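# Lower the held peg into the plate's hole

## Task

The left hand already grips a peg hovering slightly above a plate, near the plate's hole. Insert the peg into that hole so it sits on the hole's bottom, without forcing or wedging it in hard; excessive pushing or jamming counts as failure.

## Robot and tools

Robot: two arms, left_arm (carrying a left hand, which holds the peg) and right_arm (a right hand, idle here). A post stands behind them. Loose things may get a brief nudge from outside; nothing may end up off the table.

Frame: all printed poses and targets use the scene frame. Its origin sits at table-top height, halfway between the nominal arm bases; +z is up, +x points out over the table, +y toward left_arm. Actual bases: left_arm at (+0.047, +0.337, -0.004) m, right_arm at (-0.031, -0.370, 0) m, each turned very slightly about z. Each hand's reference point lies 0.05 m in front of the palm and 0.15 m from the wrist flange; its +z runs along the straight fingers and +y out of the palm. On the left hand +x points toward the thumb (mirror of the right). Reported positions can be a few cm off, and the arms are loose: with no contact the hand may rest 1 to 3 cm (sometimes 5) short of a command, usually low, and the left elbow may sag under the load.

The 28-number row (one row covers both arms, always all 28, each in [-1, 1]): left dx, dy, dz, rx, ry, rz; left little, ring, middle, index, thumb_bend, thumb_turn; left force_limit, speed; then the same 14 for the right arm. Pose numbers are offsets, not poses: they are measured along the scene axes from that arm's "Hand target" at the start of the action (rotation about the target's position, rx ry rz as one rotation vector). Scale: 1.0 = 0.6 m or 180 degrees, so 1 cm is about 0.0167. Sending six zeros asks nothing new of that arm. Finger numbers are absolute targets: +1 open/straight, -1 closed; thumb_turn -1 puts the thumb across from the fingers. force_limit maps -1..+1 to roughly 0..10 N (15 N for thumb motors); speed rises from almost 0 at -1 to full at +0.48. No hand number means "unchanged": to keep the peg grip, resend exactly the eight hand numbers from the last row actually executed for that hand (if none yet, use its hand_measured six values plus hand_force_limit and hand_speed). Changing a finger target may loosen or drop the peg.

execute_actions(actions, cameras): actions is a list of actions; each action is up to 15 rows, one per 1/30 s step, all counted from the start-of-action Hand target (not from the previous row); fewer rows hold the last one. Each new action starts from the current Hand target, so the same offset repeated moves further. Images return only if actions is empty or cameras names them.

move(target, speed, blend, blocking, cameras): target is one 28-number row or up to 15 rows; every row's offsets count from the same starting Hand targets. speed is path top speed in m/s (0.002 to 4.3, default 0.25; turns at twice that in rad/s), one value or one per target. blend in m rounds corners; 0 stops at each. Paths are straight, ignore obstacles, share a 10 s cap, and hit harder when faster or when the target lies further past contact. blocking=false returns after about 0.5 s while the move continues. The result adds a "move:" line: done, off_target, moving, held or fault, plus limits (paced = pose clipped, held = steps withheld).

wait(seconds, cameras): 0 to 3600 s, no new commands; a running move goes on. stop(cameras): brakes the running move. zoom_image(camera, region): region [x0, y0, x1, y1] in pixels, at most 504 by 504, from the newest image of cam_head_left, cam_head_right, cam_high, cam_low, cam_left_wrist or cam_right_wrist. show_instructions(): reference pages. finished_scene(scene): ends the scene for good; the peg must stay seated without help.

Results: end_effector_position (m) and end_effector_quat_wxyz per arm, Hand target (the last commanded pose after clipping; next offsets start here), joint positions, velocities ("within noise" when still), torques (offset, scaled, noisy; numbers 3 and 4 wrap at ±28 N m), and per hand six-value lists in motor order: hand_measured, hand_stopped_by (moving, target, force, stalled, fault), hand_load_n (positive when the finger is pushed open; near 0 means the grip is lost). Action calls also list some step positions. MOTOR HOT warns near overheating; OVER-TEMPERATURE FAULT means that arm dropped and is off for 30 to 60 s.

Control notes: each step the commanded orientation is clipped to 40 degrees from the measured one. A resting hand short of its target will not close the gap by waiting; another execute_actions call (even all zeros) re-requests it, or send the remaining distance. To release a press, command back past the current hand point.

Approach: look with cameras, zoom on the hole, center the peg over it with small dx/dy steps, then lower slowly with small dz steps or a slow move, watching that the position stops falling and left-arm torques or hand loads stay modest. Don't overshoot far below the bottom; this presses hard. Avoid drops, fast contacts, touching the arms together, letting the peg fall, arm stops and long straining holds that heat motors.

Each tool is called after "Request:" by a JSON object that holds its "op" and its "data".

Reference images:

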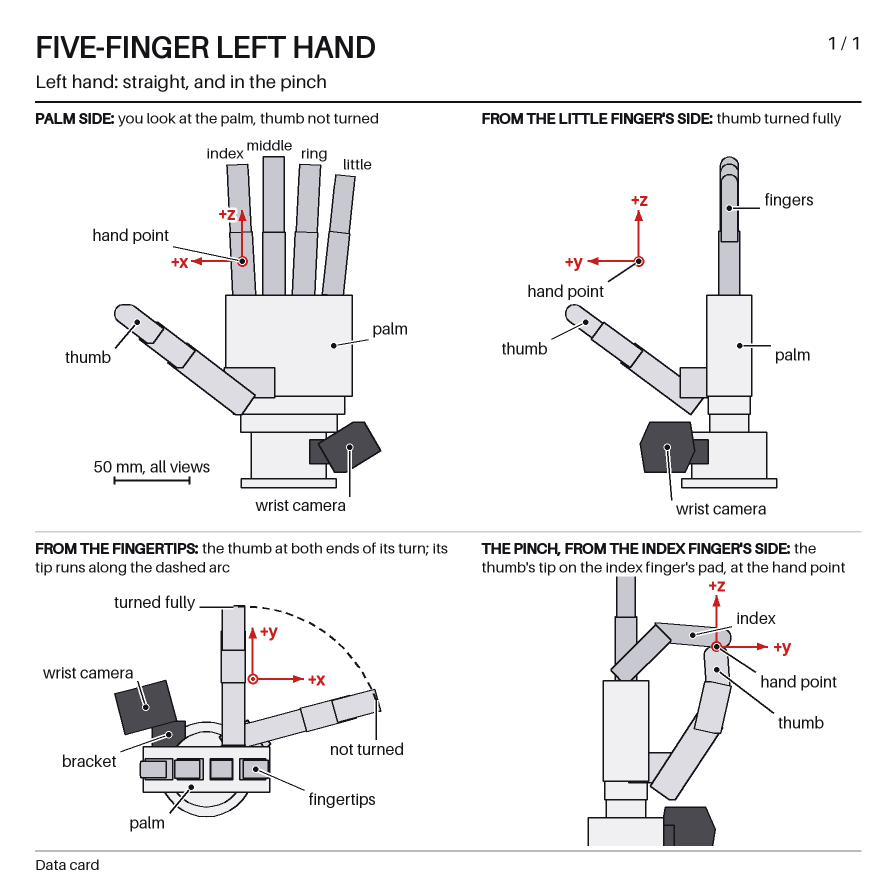

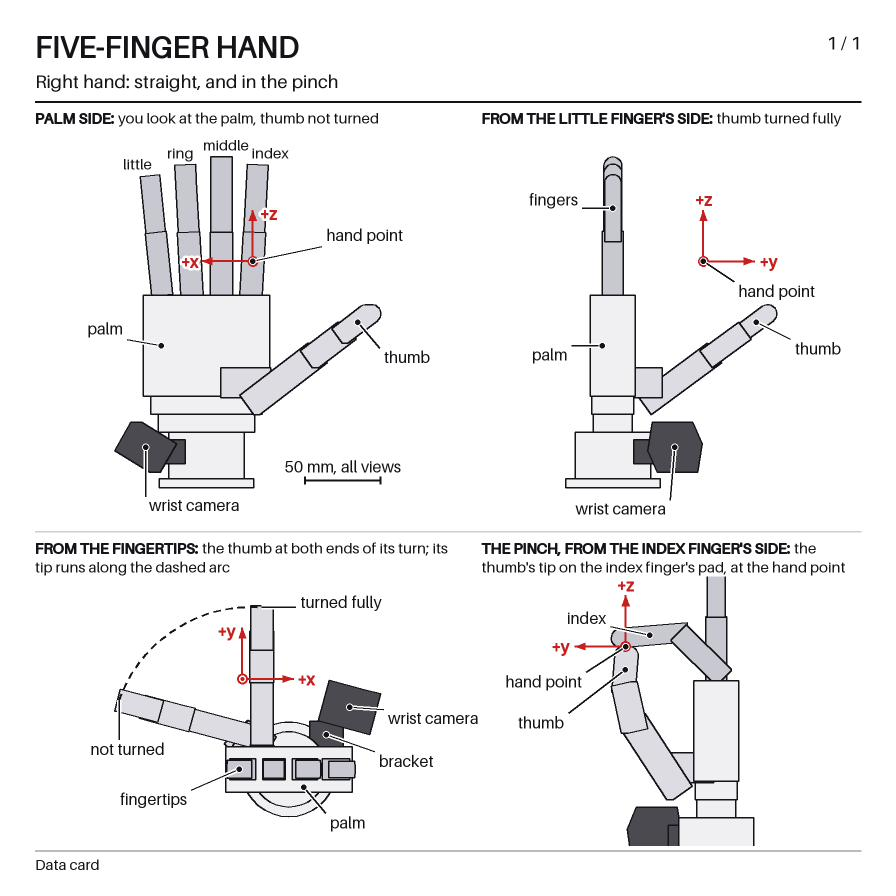

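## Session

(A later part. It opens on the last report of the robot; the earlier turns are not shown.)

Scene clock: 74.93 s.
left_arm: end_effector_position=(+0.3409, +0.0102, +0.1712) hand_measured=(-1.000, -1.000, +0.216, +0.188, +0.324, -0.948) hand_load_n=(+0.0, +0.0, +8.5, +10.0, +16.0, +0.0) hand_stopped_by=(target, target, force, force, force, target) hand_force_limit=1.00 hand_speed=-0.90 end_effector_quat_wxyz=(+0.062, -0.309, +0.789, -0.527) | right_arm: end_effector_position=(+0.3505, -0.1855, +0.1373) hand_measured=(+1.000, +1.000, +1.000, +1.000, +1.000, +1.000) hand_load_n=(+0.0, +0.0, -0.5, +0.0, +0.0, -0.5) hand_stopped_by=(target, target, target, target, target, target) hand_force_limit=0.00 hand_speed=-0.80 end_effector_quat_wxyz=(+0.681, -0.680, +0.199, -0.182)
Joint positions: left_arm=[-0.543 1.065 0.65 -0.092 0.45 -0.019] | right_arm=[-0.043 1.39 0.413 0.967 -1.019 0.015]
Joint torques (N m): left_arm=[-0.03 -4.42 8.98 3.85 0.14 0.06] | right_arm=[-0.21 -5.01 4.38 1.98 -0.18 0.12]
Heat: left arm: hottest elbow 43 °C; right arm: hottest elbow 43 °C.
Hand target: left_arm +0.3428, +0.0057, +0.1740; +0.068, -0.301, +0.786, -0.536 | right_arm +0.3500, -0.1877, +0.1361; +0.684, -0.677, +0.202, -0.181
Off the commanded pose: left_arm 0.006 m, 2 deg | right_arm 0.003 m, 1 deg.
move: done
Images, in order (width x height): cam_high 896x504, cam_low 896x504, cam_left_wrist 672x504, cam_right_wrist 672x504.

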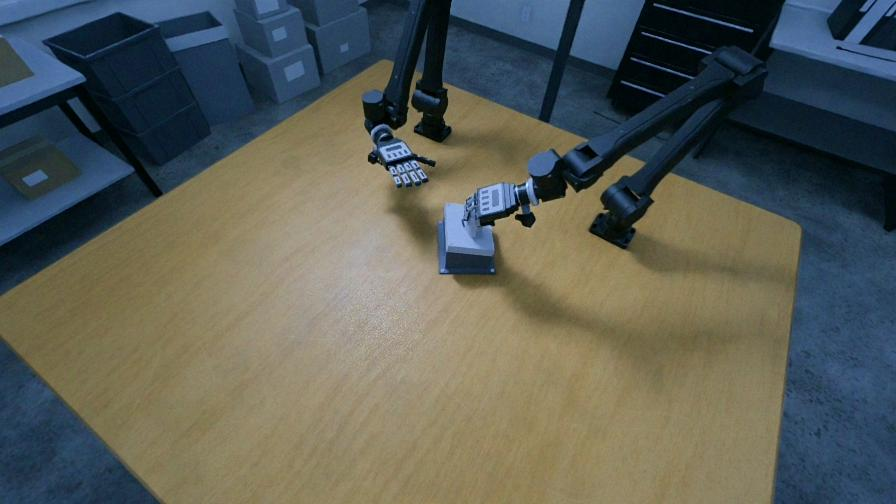

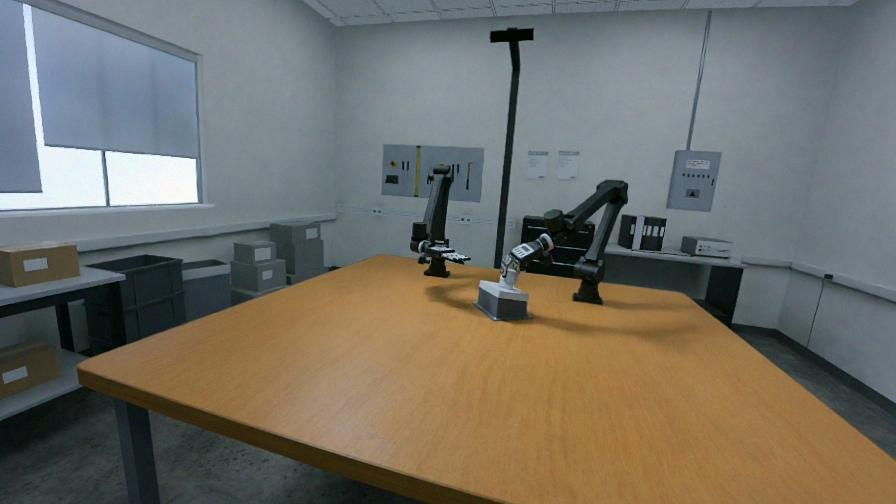

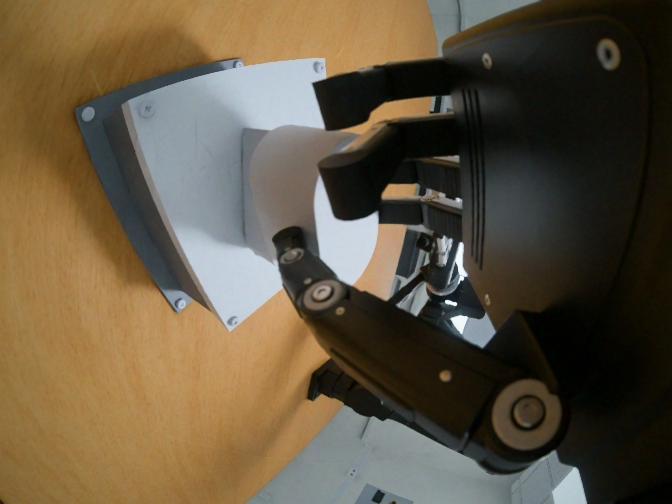

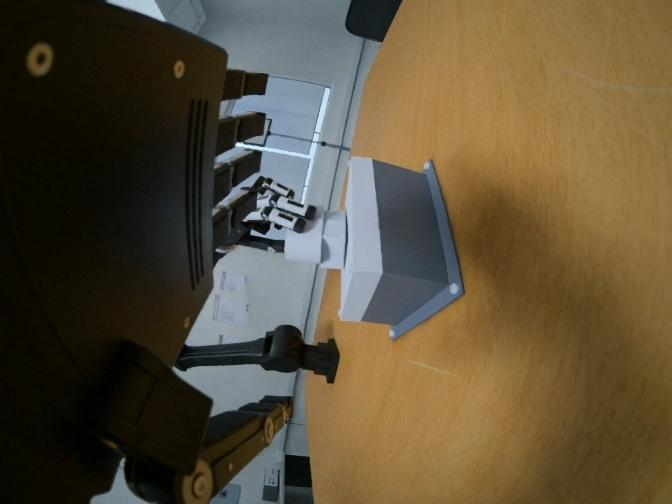

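Request:
{"op": "move", "data": {"target": [-0.009,-0.0155,0.005,0,0,0,-1,-1,0.216,0.188,0.324,-0.948,1.0,-0.9,0,0,0,0,0,0,1,1,1,1,1,1,0,-0.8], "speed": 0.05, "cameras": ["cam_left_wrist","cam_right_wrist","cam_low","cam_high"]}}

Request:
{"op": "zoom_image", "data": {"camera": "cam_left_wrist", "region": [220, 205, 280, 265]}}

Request:
{"op": "zoom_image", "data": {"camera": "cam_left_wrist", "region": [215, 105, 275, 165]}}

Request:
{"op": "zoom_image", "data": {"camera": "cam_right_wrist", "region": [300, 200, 370, 280]}}

Request:
{"op": "zoom_image", "data": {"camera": "cam_low", "region": [490, 265, 525, 300]}}

Scene clock: 78.63 s.
left_arm: end_effector_position=(+0.3349, +0.0028, +0.1696) hand_measured=(-1.000, -1.000, +0.216, +0.188, +0.324, -0.948) hand_load_n=(+0.0, +0.0, +8.0, +10.0, +16.5, +0.0) hand_stopped_by=(target, target, force, force, force, target) hand_force_limit=1.00 hand_speed=-0.90 end_effector_quat_wxyz=(+0.065, -0.303, +0.793, -0.524) | right_arm: end_effector_position=(+0.3505, -0.1855, +0.1373) hand_measured=(+1.000, +1.000, +1.000, +1.000, +1.000, +1.000) hand_load_n=(-0.5, -0.5, +0.0, +0.0, +0.0, +0.0) hand_stopped_by=(target, target, target, target, target, target) hand_force_limit=0.00 hand_speed=-0.80 end_effector_quat_wxyz=(+0.681, -0.680, +0.199, -0.182)
Joint positions: left_arm=[-0.577 1.065 0.65 -0.092 0.42 -0.019] | right_arm=[-0.043 1.39 0.413 0.967 -1.019 0.015]
Joint torques (N m): left_arm=[0.09 -4.48 9.48 3.84 0.13 -0.08] | right_arm=[-0.26 -4.95 4.38 1.96 -0.18 0.11]
Heat: left arm: hottest elbow 43 °C; right arm: hottest elbow 43 °C.
Hand target: left_arm +0.3374, -0.0037, +0.1769; +0.068, -0.301, +0.786, -0.536 | right_arm +0.3500, -0.1877, +0.1361; +0.684, -0.677, +0.202, -0.181
Off the commanded pose: left_arm 0.010 m, 2 deg | right_arm 0.003 m, 1 deg.
move: done
Images, in order (width x height): cam_high 896x504, cam_low 896x504, cam_left_wrist 672x504, cam_right_wrist 672x504.

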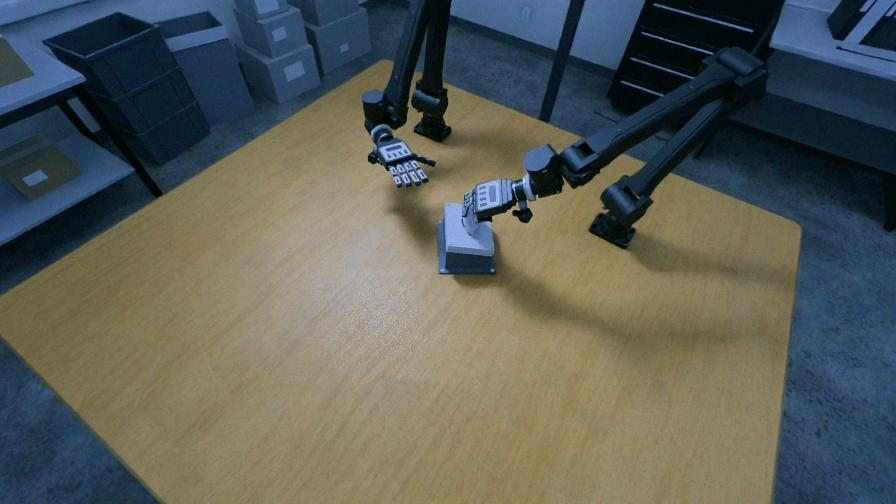

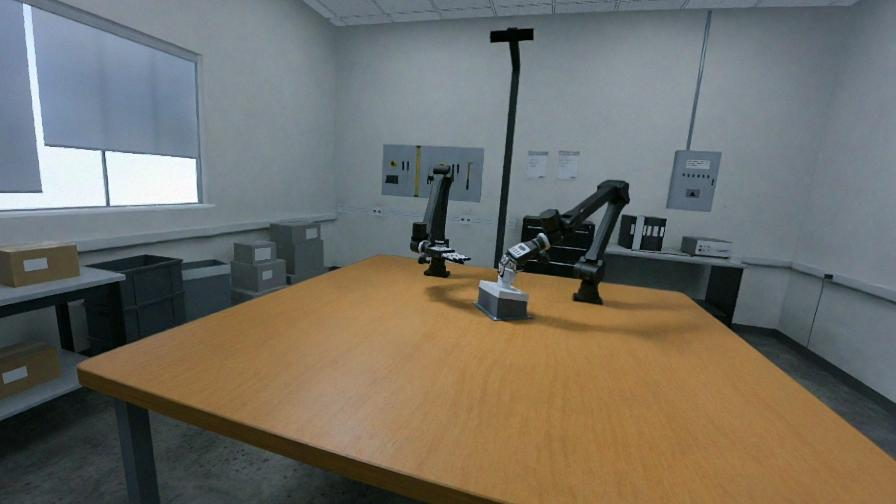

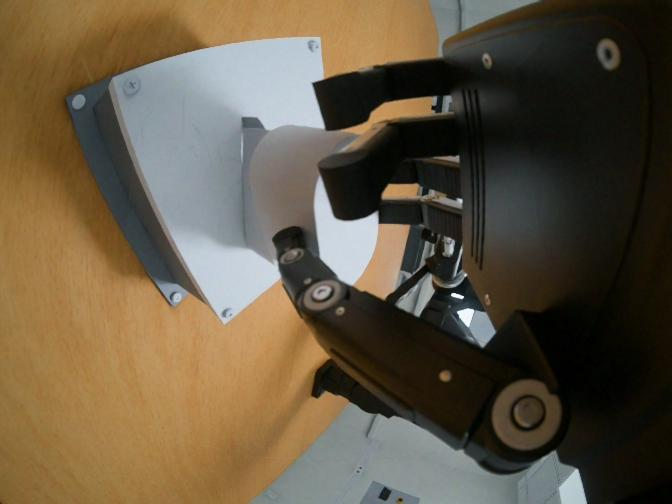

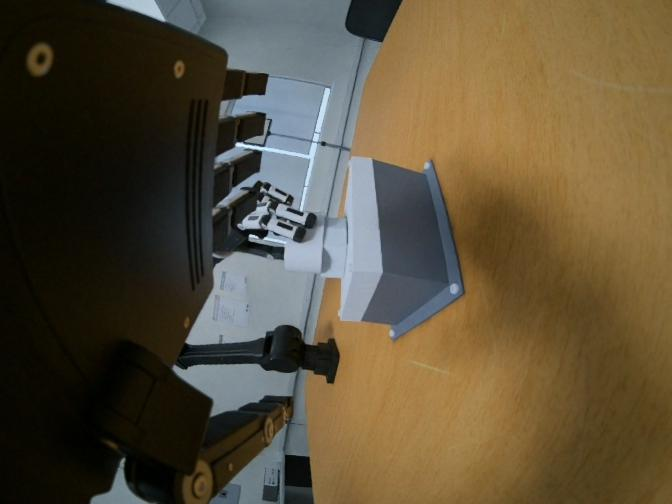

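Scaled by 8.400 from the camera's image (finer frame: 960x720).

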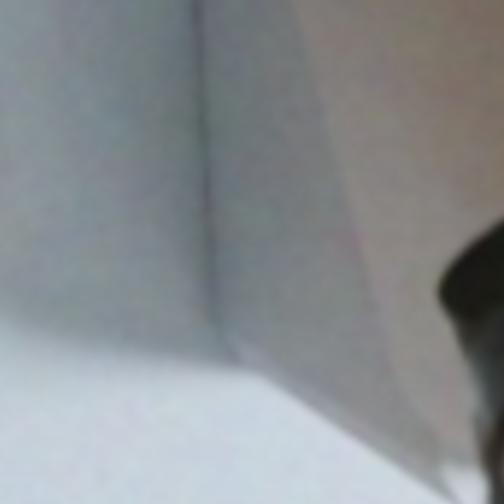

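Scaled by 8.400 from the camera's image (finer frame: 960x720).

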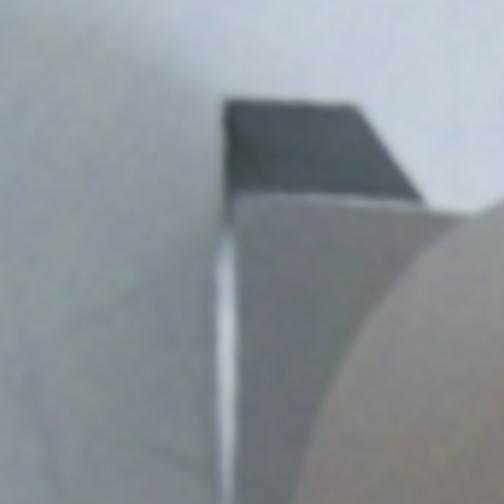

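Scaled by 6.300 from the camera's image (finer frame: 960x720).

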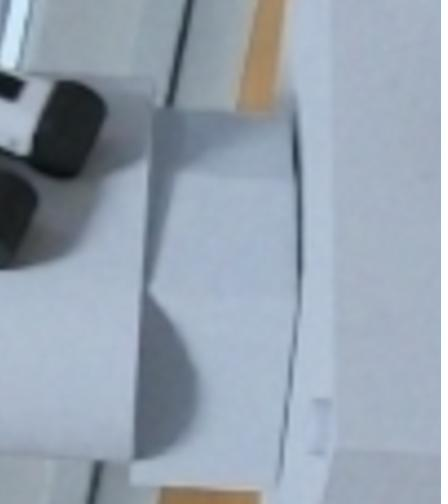

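Scaled by 14.400 from the camera's image (finer frame: 1280x720).

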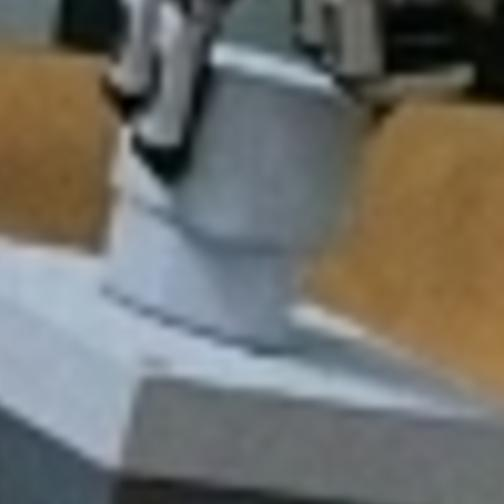

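Request:
{"op": "move", "data": {"target": [0.0143,0.018,0.0,0,0,0,-1,-1,0.216,0.188,0.324,-0.948,1.0,-0.9,0,0,0,0,0,0,1,1,1,1,1,1,0,-0.8], "speed": 0.04, "cameras": ["cam_left_wrist","cam_right_wrist","cam_low","cam_high"]}}

Request:
{"op": "zoom_image", "data": {"camera": "cam_left_wrist", "region": [220, 205, 280, 265]}}

Request:
{"op": "zoom_image", "data": {"camera": "cam_left_wrist", "region": [215, 105, 275, 165]}}

Request:
{"op": "zoom_image", "data": {"camera": "cam_right_wrist", "region": [300, 200, 370, 280]}}

Request:
{"op": "zoom_image", "data": {"camera": "cam_low", "region": [490, 265, 525, 300]}}

Scene clock: 80.90 s.
left_arm: end_effector_position=(+0.3392, +0.0085, +0.1709) hand_measured=(-1.000, -1.000, +0.216, +0.188, +0.324, -0.948) hand_load_n=(+0.0, +0.0, +8.0, +10.0, +16.5, +0.0) hand_stopped_by=(target, target, force, force, force, target) hand_force_limit=1.00 hand_speed=-0.90 end_effector_quat_wxyz=(+0.061, -0.307, +0.790, -0.527) | right_arm: end_effector_position=(+0.3505, -0.1855, +0.1373) hand_measured=(+1.000, +1.000, +1.000, +1.000, +1.000, +1.000) hand_load_n=(+0.0, +0.0, +0.0, +0.0, +0.0, -0.5) hand_stopped_by=(target, target, target, target, target, target) hand_force_limit=0.00 hand_speed=-0.80 end_effector_quat_wxyz=(+0.681, -0.680, +0.199, -0.182)
Joint positions: left_arm=[-0.55 1.065 0.65 -0.092 0.448 -0.019] | right_arm=[-0.043 1.39 0.413 0.967 -1.019 0.015]
Joint torques (N m): left_arm=[1.32 -4.25 9.83 3.37 0.58 0.11] | right_arm=[-0.26 -5.01 4.38 1.95 -0.18 0.11]
Heat: left arm: hottest elbow 43 °C; right arm: hottest elbow 43 °C.
Hand target: left_arm +0.3460, +0.0071, +0.1769; +0.068, -0.301, +0.786, -0.536 | right_arm +0.3500, -0.1877, +0.1361; +0.684, -0.677, +0.202, -0.181
Off the commanded pose: left_arm 0.009 m, 2 deg | right_arm 0.003 m, 1 deg.
move: done
Images, in order (width x height): cam_high 896x504, cam_low 896x504, cam_left_wrist 672x504, cam_right_wrist 672x504.

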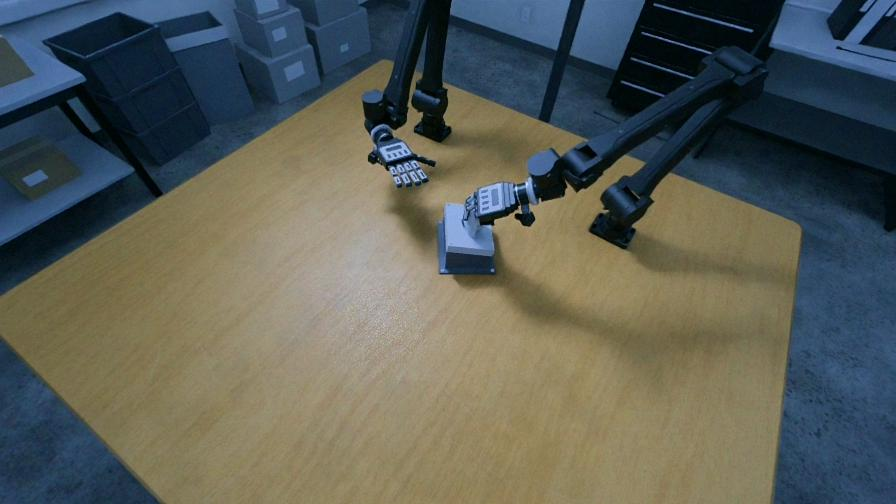

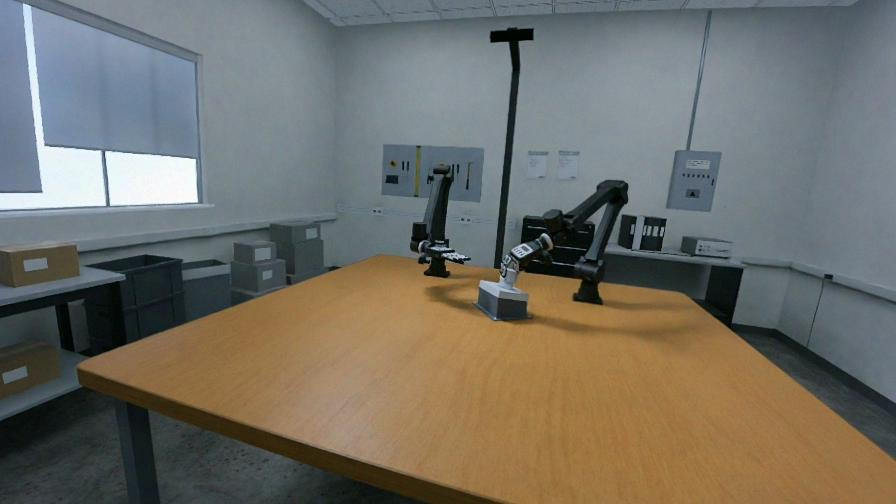

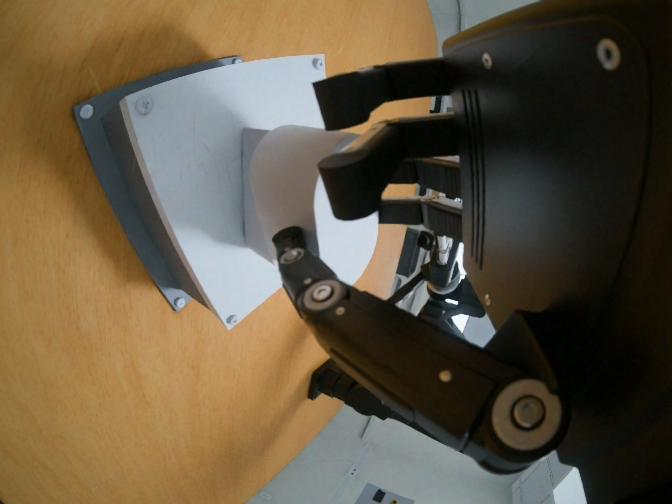

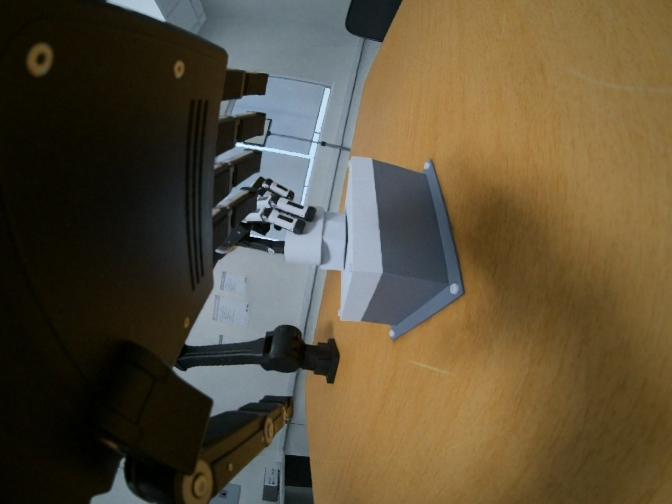

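Scaled by 8.400 from the camera's image (finer frame: 960x720).

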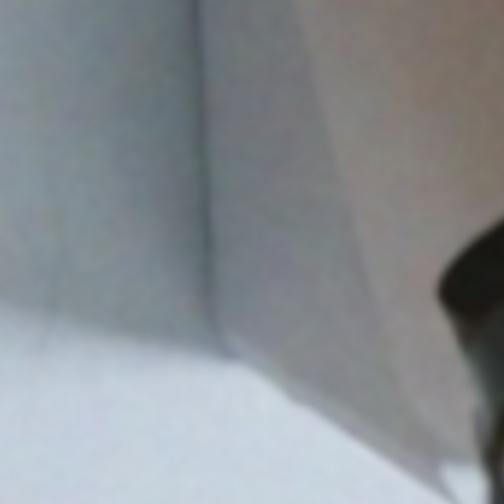

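Scaled by 8.400 from the camera's image (finer frame: 960x720).

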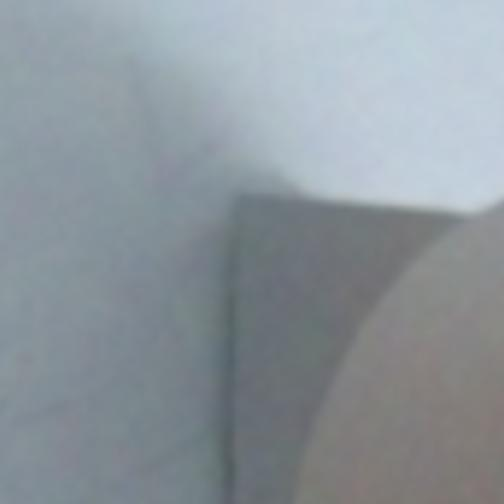

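Scaled by 6.300 from the camera's image (finer frame: 960x720).

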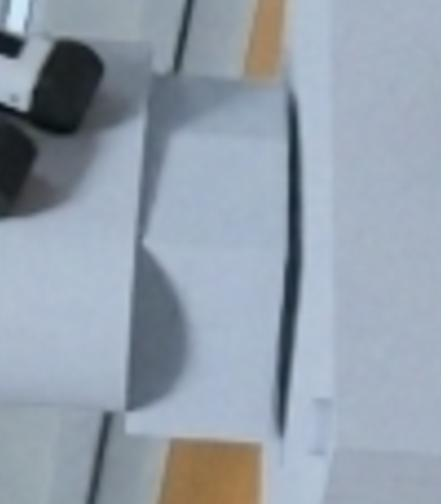

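Scaled by 14.400 from the camera's image (finer frame: 1280x720).

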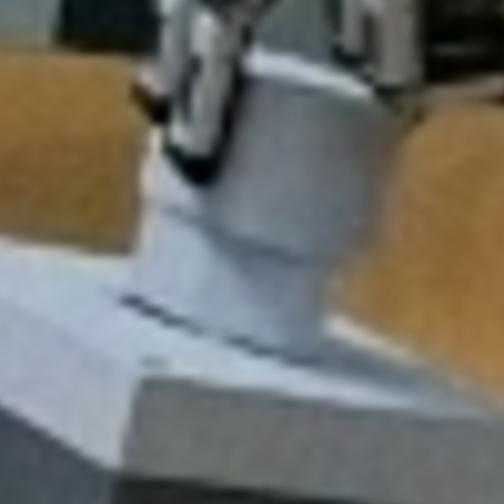

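Request:
{"op": "zoom_image", "data": {"camera": "cam_high", "region": [450, 200, 490, 240]}}

Request:
{"op": "zoom_image", "data": {"camera": "cam_low", "region": [492, 278, 517, 296]}}

Request:
{"op": "zoom_image", "data": {"camera": "cam_left_wrist", "region": [235, 120, 265, 150]}}

Request:
{"op": "zoom_image", "data": {"camera": "cam_left_wrist", "region": [235, 225, 265, 260]}}

Request:
{"op": "zoom_image", "data": {"camera": "cam_right_wrist", "region": [335, 205, 355, 275]}}

Scaled by 12.600 from the camera's image (finer frame: 1280x720).

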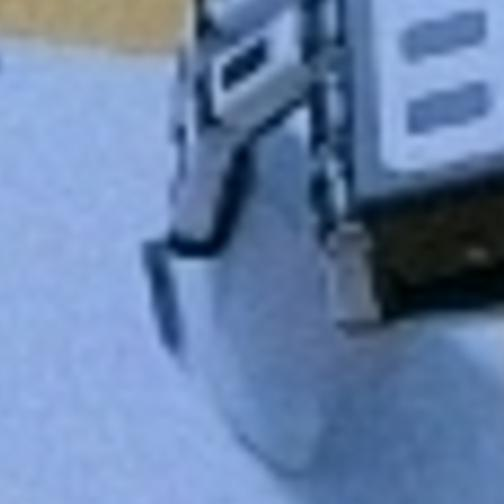

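Scaled by 20.160 from the camera's image (finer frame: 1280x720).

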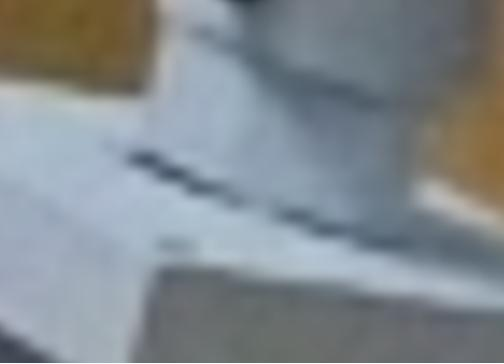

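Scaled by 16.800 from the camera's image (finer frame: 960x720).

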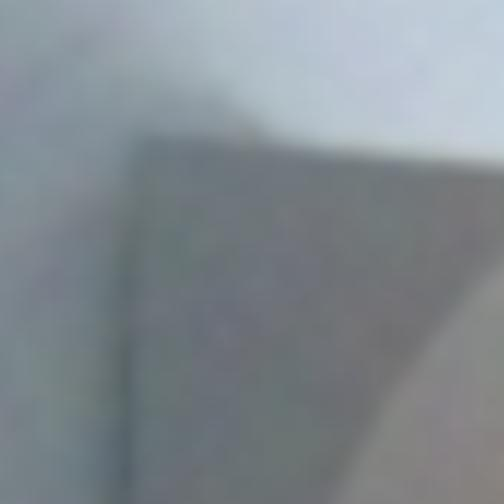

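Scaled by 14.400 from the camera's image (finer frame: 960x720).

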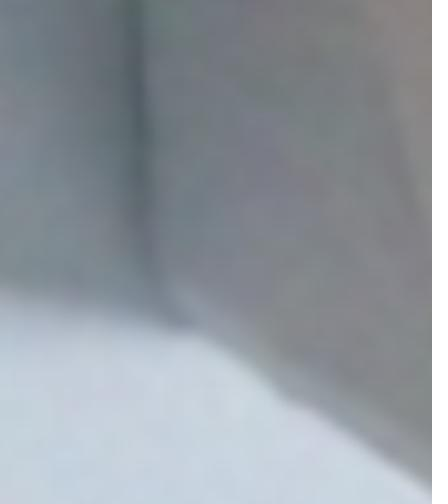

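Scaled by 7.200 from the camera's image (finer frame: 960x720).

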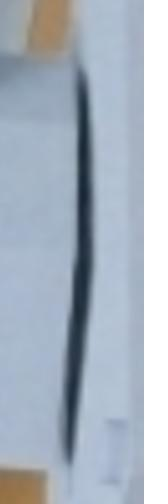

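Request:
{"op": "move", "data": {"target": [-0.0035,-0.0105,0.0,0,0,0,-1,-1,0.216,0.188,0.324,-0.948,1.0,-0.9,0,0,0,0,0,0,1,1,1,1,1,1,0,-0.8], "speed": 0.04, "cameras": ["cam_left_wrist","cam_right_wrist","cam_low","cam_high"]}}

Request:
{"op": "zoom_image", "data": {"camera": "cam_high", "region": [450, 200, 490, 240]}}

Request:
{"op": "zoom_image", "data": {"camera": "cam_left_wrist", "region": [220, 205, 280, 265]}}

Request:
{"op": "zoom_image", "data": {"camera": "cam_left_wrist", "region": [215, 105, 275, 165]}}

Request:
{"op": "zoom_image", "data": {"camera": "cam_right_wrist", "region": [300, 200, 370, 280]}}

Request:
{"op": "zoom_image", "data": {"camera": "cam_low", "region": [492, 278, 517, 296]}}

Scene clock: 84.23 s.
left_arm: end_effector_position=(+0.3403, +0.0087, +0.1686) hand_measured=(-1.000, -1.000, +0.216, +0.188, +0.324, -0.948) hand_load_n=(+0.0, +0.0, +8.0, +10.0, +16.0, +0.0) hand_stopped_by=(target, target, force, force, force, target) hand_force_limit=1.00 hand_speed=-0.90 end_effector_quat_wxyz=(+0.062, -0.309, +0.791, -0.524) | right_arm: end_effector_position=(+0.3505, -0.1855, +0.1373) hand_measured=(+1.000, +1.000, +1.000, +1.000, +1.000, +1.000) hand_load_n=(+0.0, +0.0, +0.0, -0.5, +0.5, +0.0) hand_stopped_by=(target, target, target, target, target, target) hand_force_limit=0.00 hand_speed=-0.80 end_effector_quat_wxyz=(+0.681, -0.680, +0.199, -0.182)
Joint positions: left_arm=[-0.551 1.07 0.65 -0.092 0.441 -0.019] | right_arm=[-0.043 1.39 0.413 0.967 -1.019 0.015]
Joint torques (N m): left_arm=[-0.21 -4.31 10.02 3.69 0.13 0.02] | right_arm=[-0.21 -4.95 4.38 1.96 -0.18 0.11]
Heat: left arm: hottest elbow 43 °C; right arm: hottest elbow 43 °C.
Hand target: left_arm +0.3438, +0.0008, +0.1769; +0.068, -0.301, +0.786, -0.536 | right_arm +0.3500, -0.1877, +0.1361; +0.684, -0.677, +0.202, -0.181
Off the commanded pose: left_arm 0.012 m, 2 deg | right_arm 0.003 m, 1 deg.
move: off_target (left_arm)
Images, in order (width x height): cam_high 896x504, cam_low 896x504, cam_left_wrist 672x504, cam_right_wrist 672x504.

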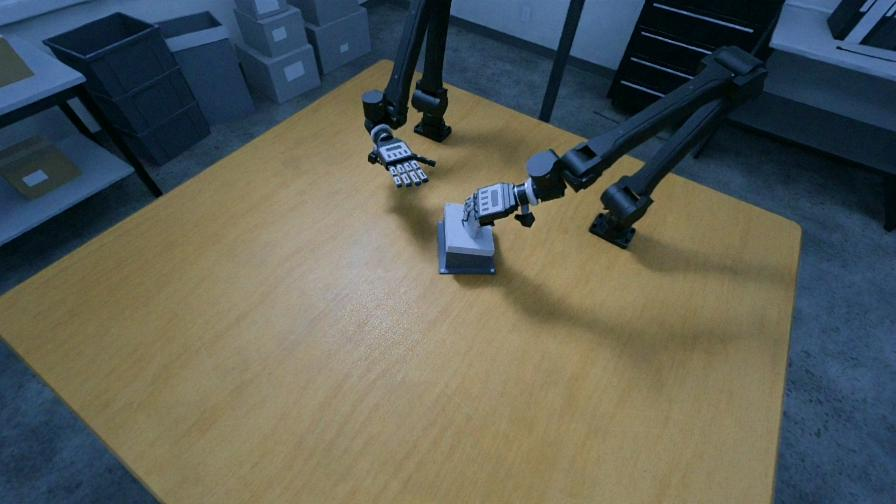

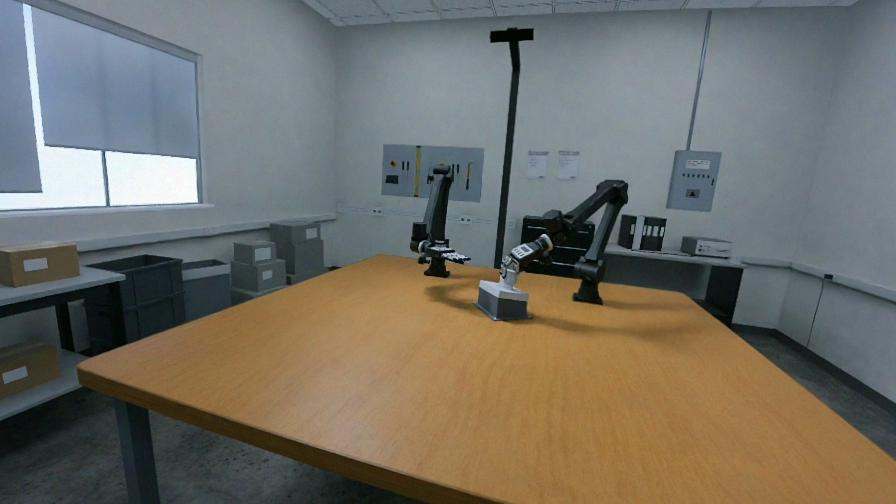

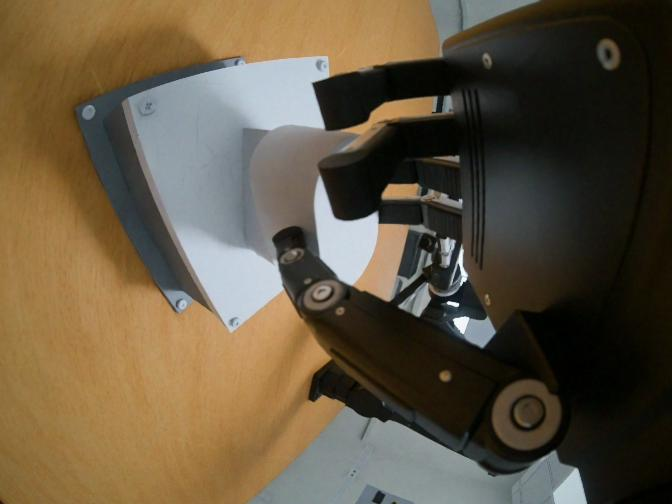

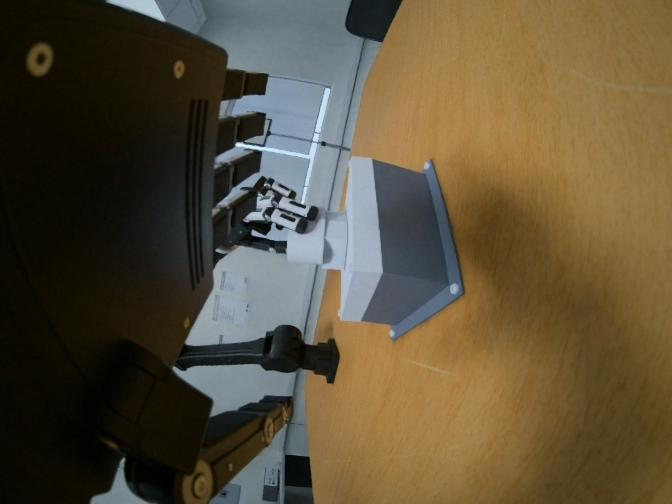

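Scaled by 12.600 from the camera's image (finer frame: 1280x720).

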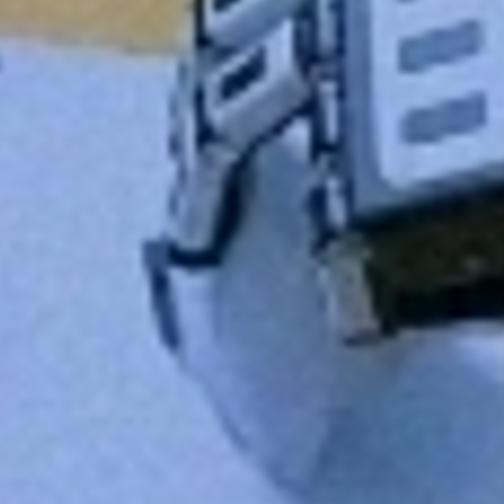

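Scaled by 8.400 from the camera's image (finer frame: 960x720).

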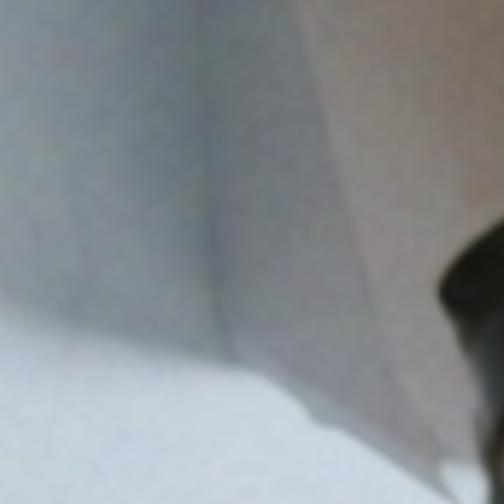

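Scaled by 8.400 from the camera's image (finer frame: 960x720).

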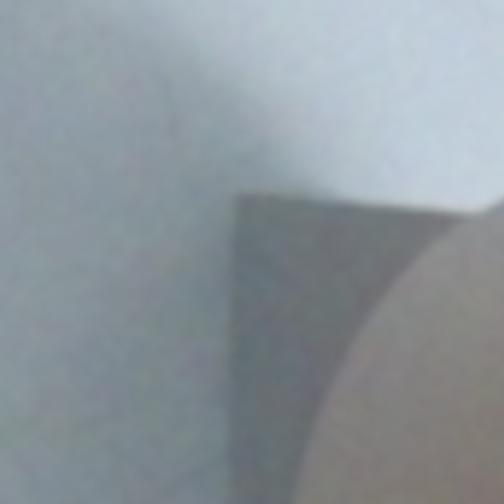

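Scaled by 6.300 from the camera's image (finer frame: 960x720).

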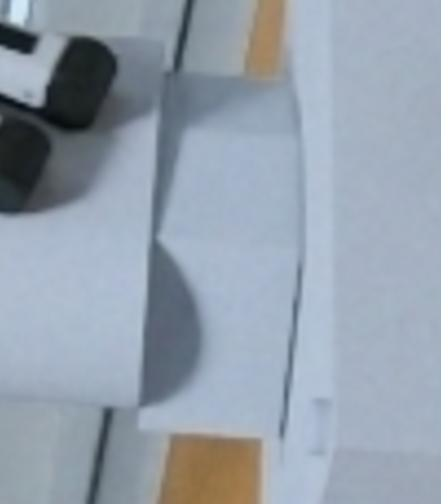

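Scaled by 20.160 from the camera's image (finer frame: 1280x720).

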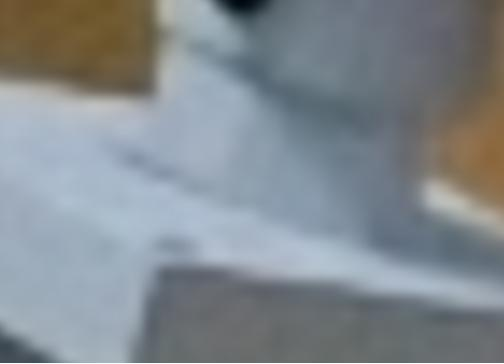

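Request:
{"op": "move", "data": {"target": [-0.0015,-0.0085,0.0035,0,0,0,-1,-1,0.216,0.188,0.324,-0.948,1.0,-0.9,0,0,0,0,0,0,1,1,1,1,1,1,0,-0.8], "speed": 0.03, "cameras": ["cam_left_wrist","cam_right_wrist","cam_low","cam_high"]}}

Request:
{"op": "zoom_image", "data": {"camera": "cam_high", "region": [450, 200, 490, 240]}}

Request:
{"op": "zoom_image", "data": {"camera": "cam_left_wrist", "region": [220, 205, 280, 265]}}

Request:
{"op": "zoom_image", "data": {"camera": "cam_left_wrist", "region": [215, 105, 275, 165]}}

Request:
{"op": "zoom_image", "data": {"camera": "cam_right_wrist", "region": [300, 200, 370, 280]}}

Request:
{"op": "zoom_image", "data": {"camera": "cam_low", "region": [492, 278, 517, 296]}}

Scene clock: 86.83 s.
left_arm: end_effector_position=(+0.3378, +0.0055, +0.1681) hand_measured=(-1.000, -1.000, +0.216, +0.188, +0.324, -0.948) hand_load_n=(+0.0, +0.0, +8.5, +10.0, +15.5, +0.0) hand_stopped_by=(target, target, force, force, force, target) hand_force_limit=1.00 hand_speed=-0.90 end_effector_quat_wxyz=(+0.064, -0.307, +0.793, -0.523) | right_arm: end_effector_position=(+0.3505, -0.1855, +0.1373) hand_measured=(+1.000, +1.000, +1.000, +1.000, +1.000, +1.000) hand_load_n=(+0.0, -0.5, +0.0, +0.0, +0.0, +0.0) hand_stopped_by=(target, target, target, target, target, target) hand_force_limit=0.00 hand_speed=-0.80 end_effector_quat_wxyz=(+0.681, -0.680, +0.199, -0.182)
Joint positions: left_arm=[-0.565 1.07 0.65 -0.091 0.429 -0.019] | right_arm=[-0.043 1.39 0.413 0.967 -1.019 0.015]
Joint torques (N m): left_arm=[-0.26 -4.13 10.73 3.62 0.08 -0.05] | right_arm=[-0.26 -5.07 4.37 1.96 -0.17 0.11]
Heat: left arm: hottest elbow 43 °C; right arm: hottest elbow 42 °C.
Hand target: left_arm +0.3429, -0.0043, +0.1790; +0.068, -0.301, +0.786, -0.536 | right_arm +0.3500, -0.1877, +0.1361; +0.684, -0.677, +0.202, -0.181
Off the commanded pose: left_arm 0.015 m, 2 deg | right_arm 0.003 m, 1 deg.
move: off_target (left_arm)
Images, in order (width x height): cam_high 896x504, cam_low 896x504, cam_left_wrist 672x504, cam_right_wrist 672x504.

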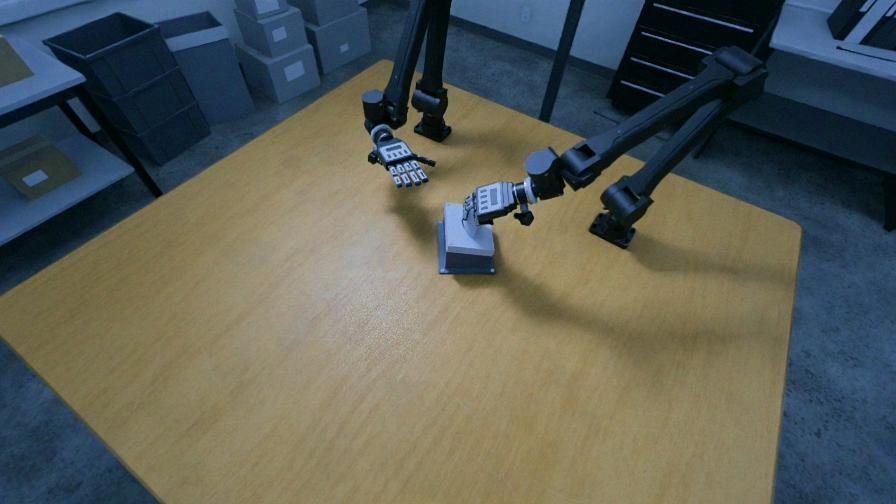

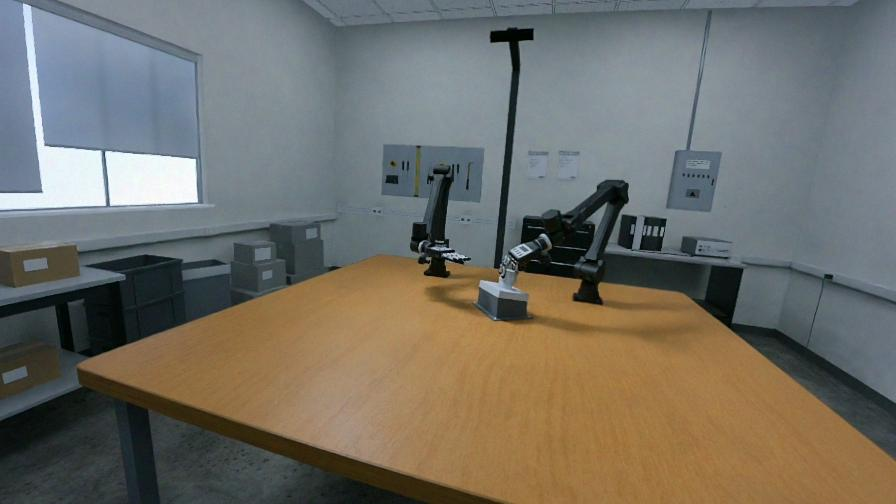

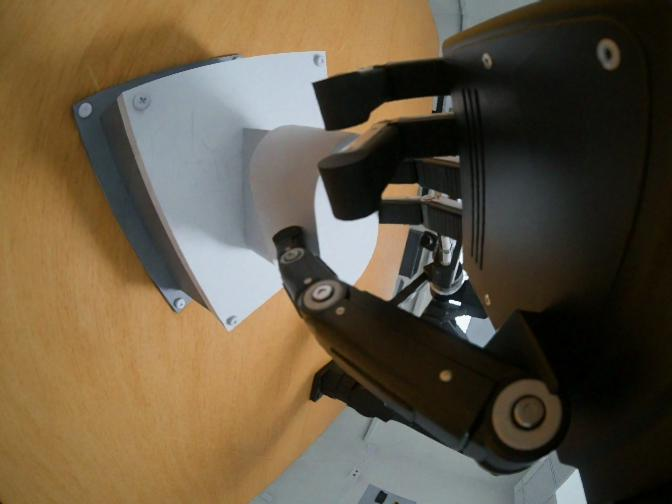

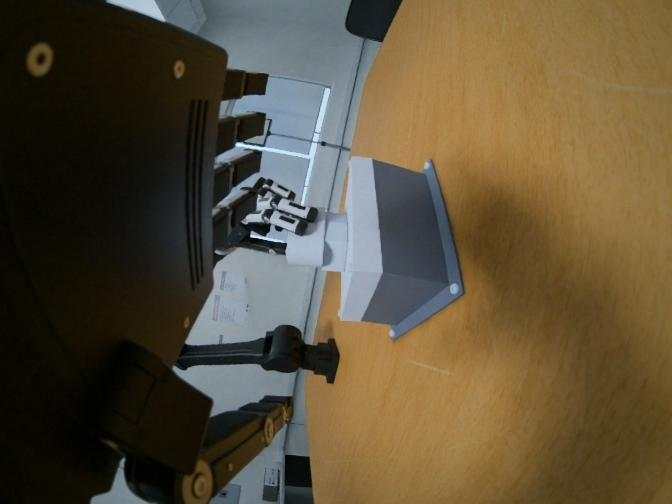

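Scaled by 12.600 from the camera's image (finer frame: 1280x720).

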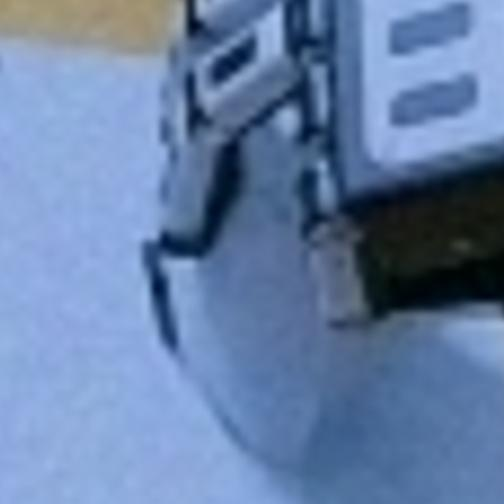

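Scaled by 8.400 from the camera's image (finer frame: 960x720).

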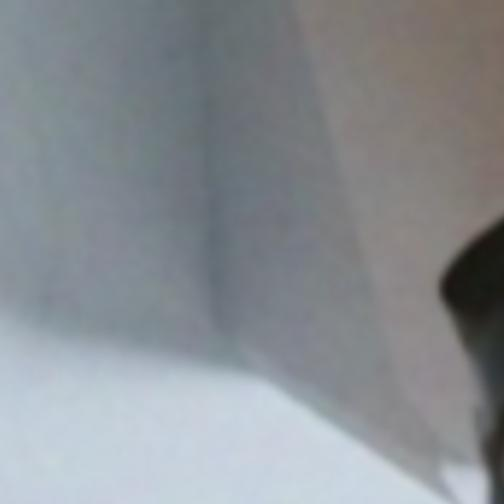

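Scaled by 8.400 from the camera's image (finer frame: 960x720).

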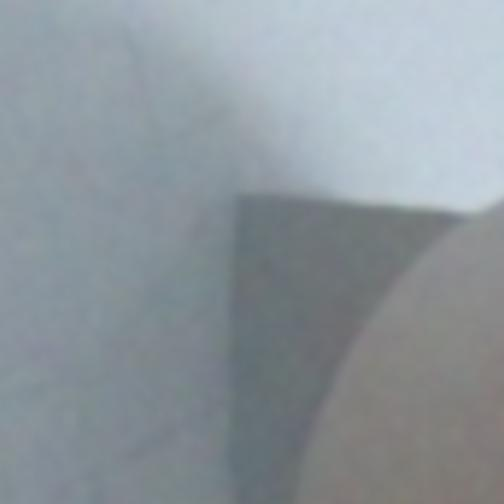

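Scaled by 6.300 from the camera's image (finer frame: 960x720).

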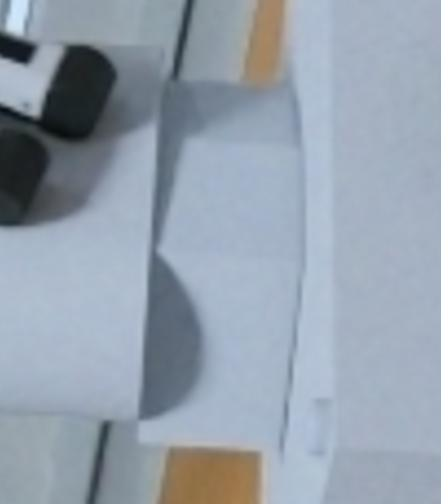

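Scaled by 20.160 from the camera's image (finer frame: 1280x720).

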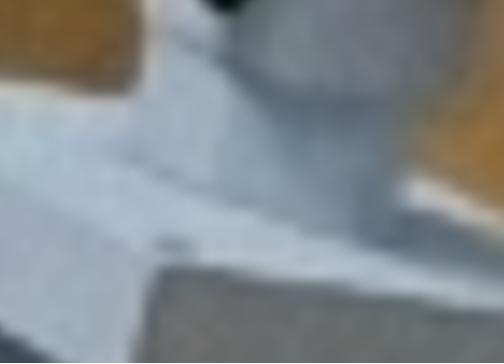

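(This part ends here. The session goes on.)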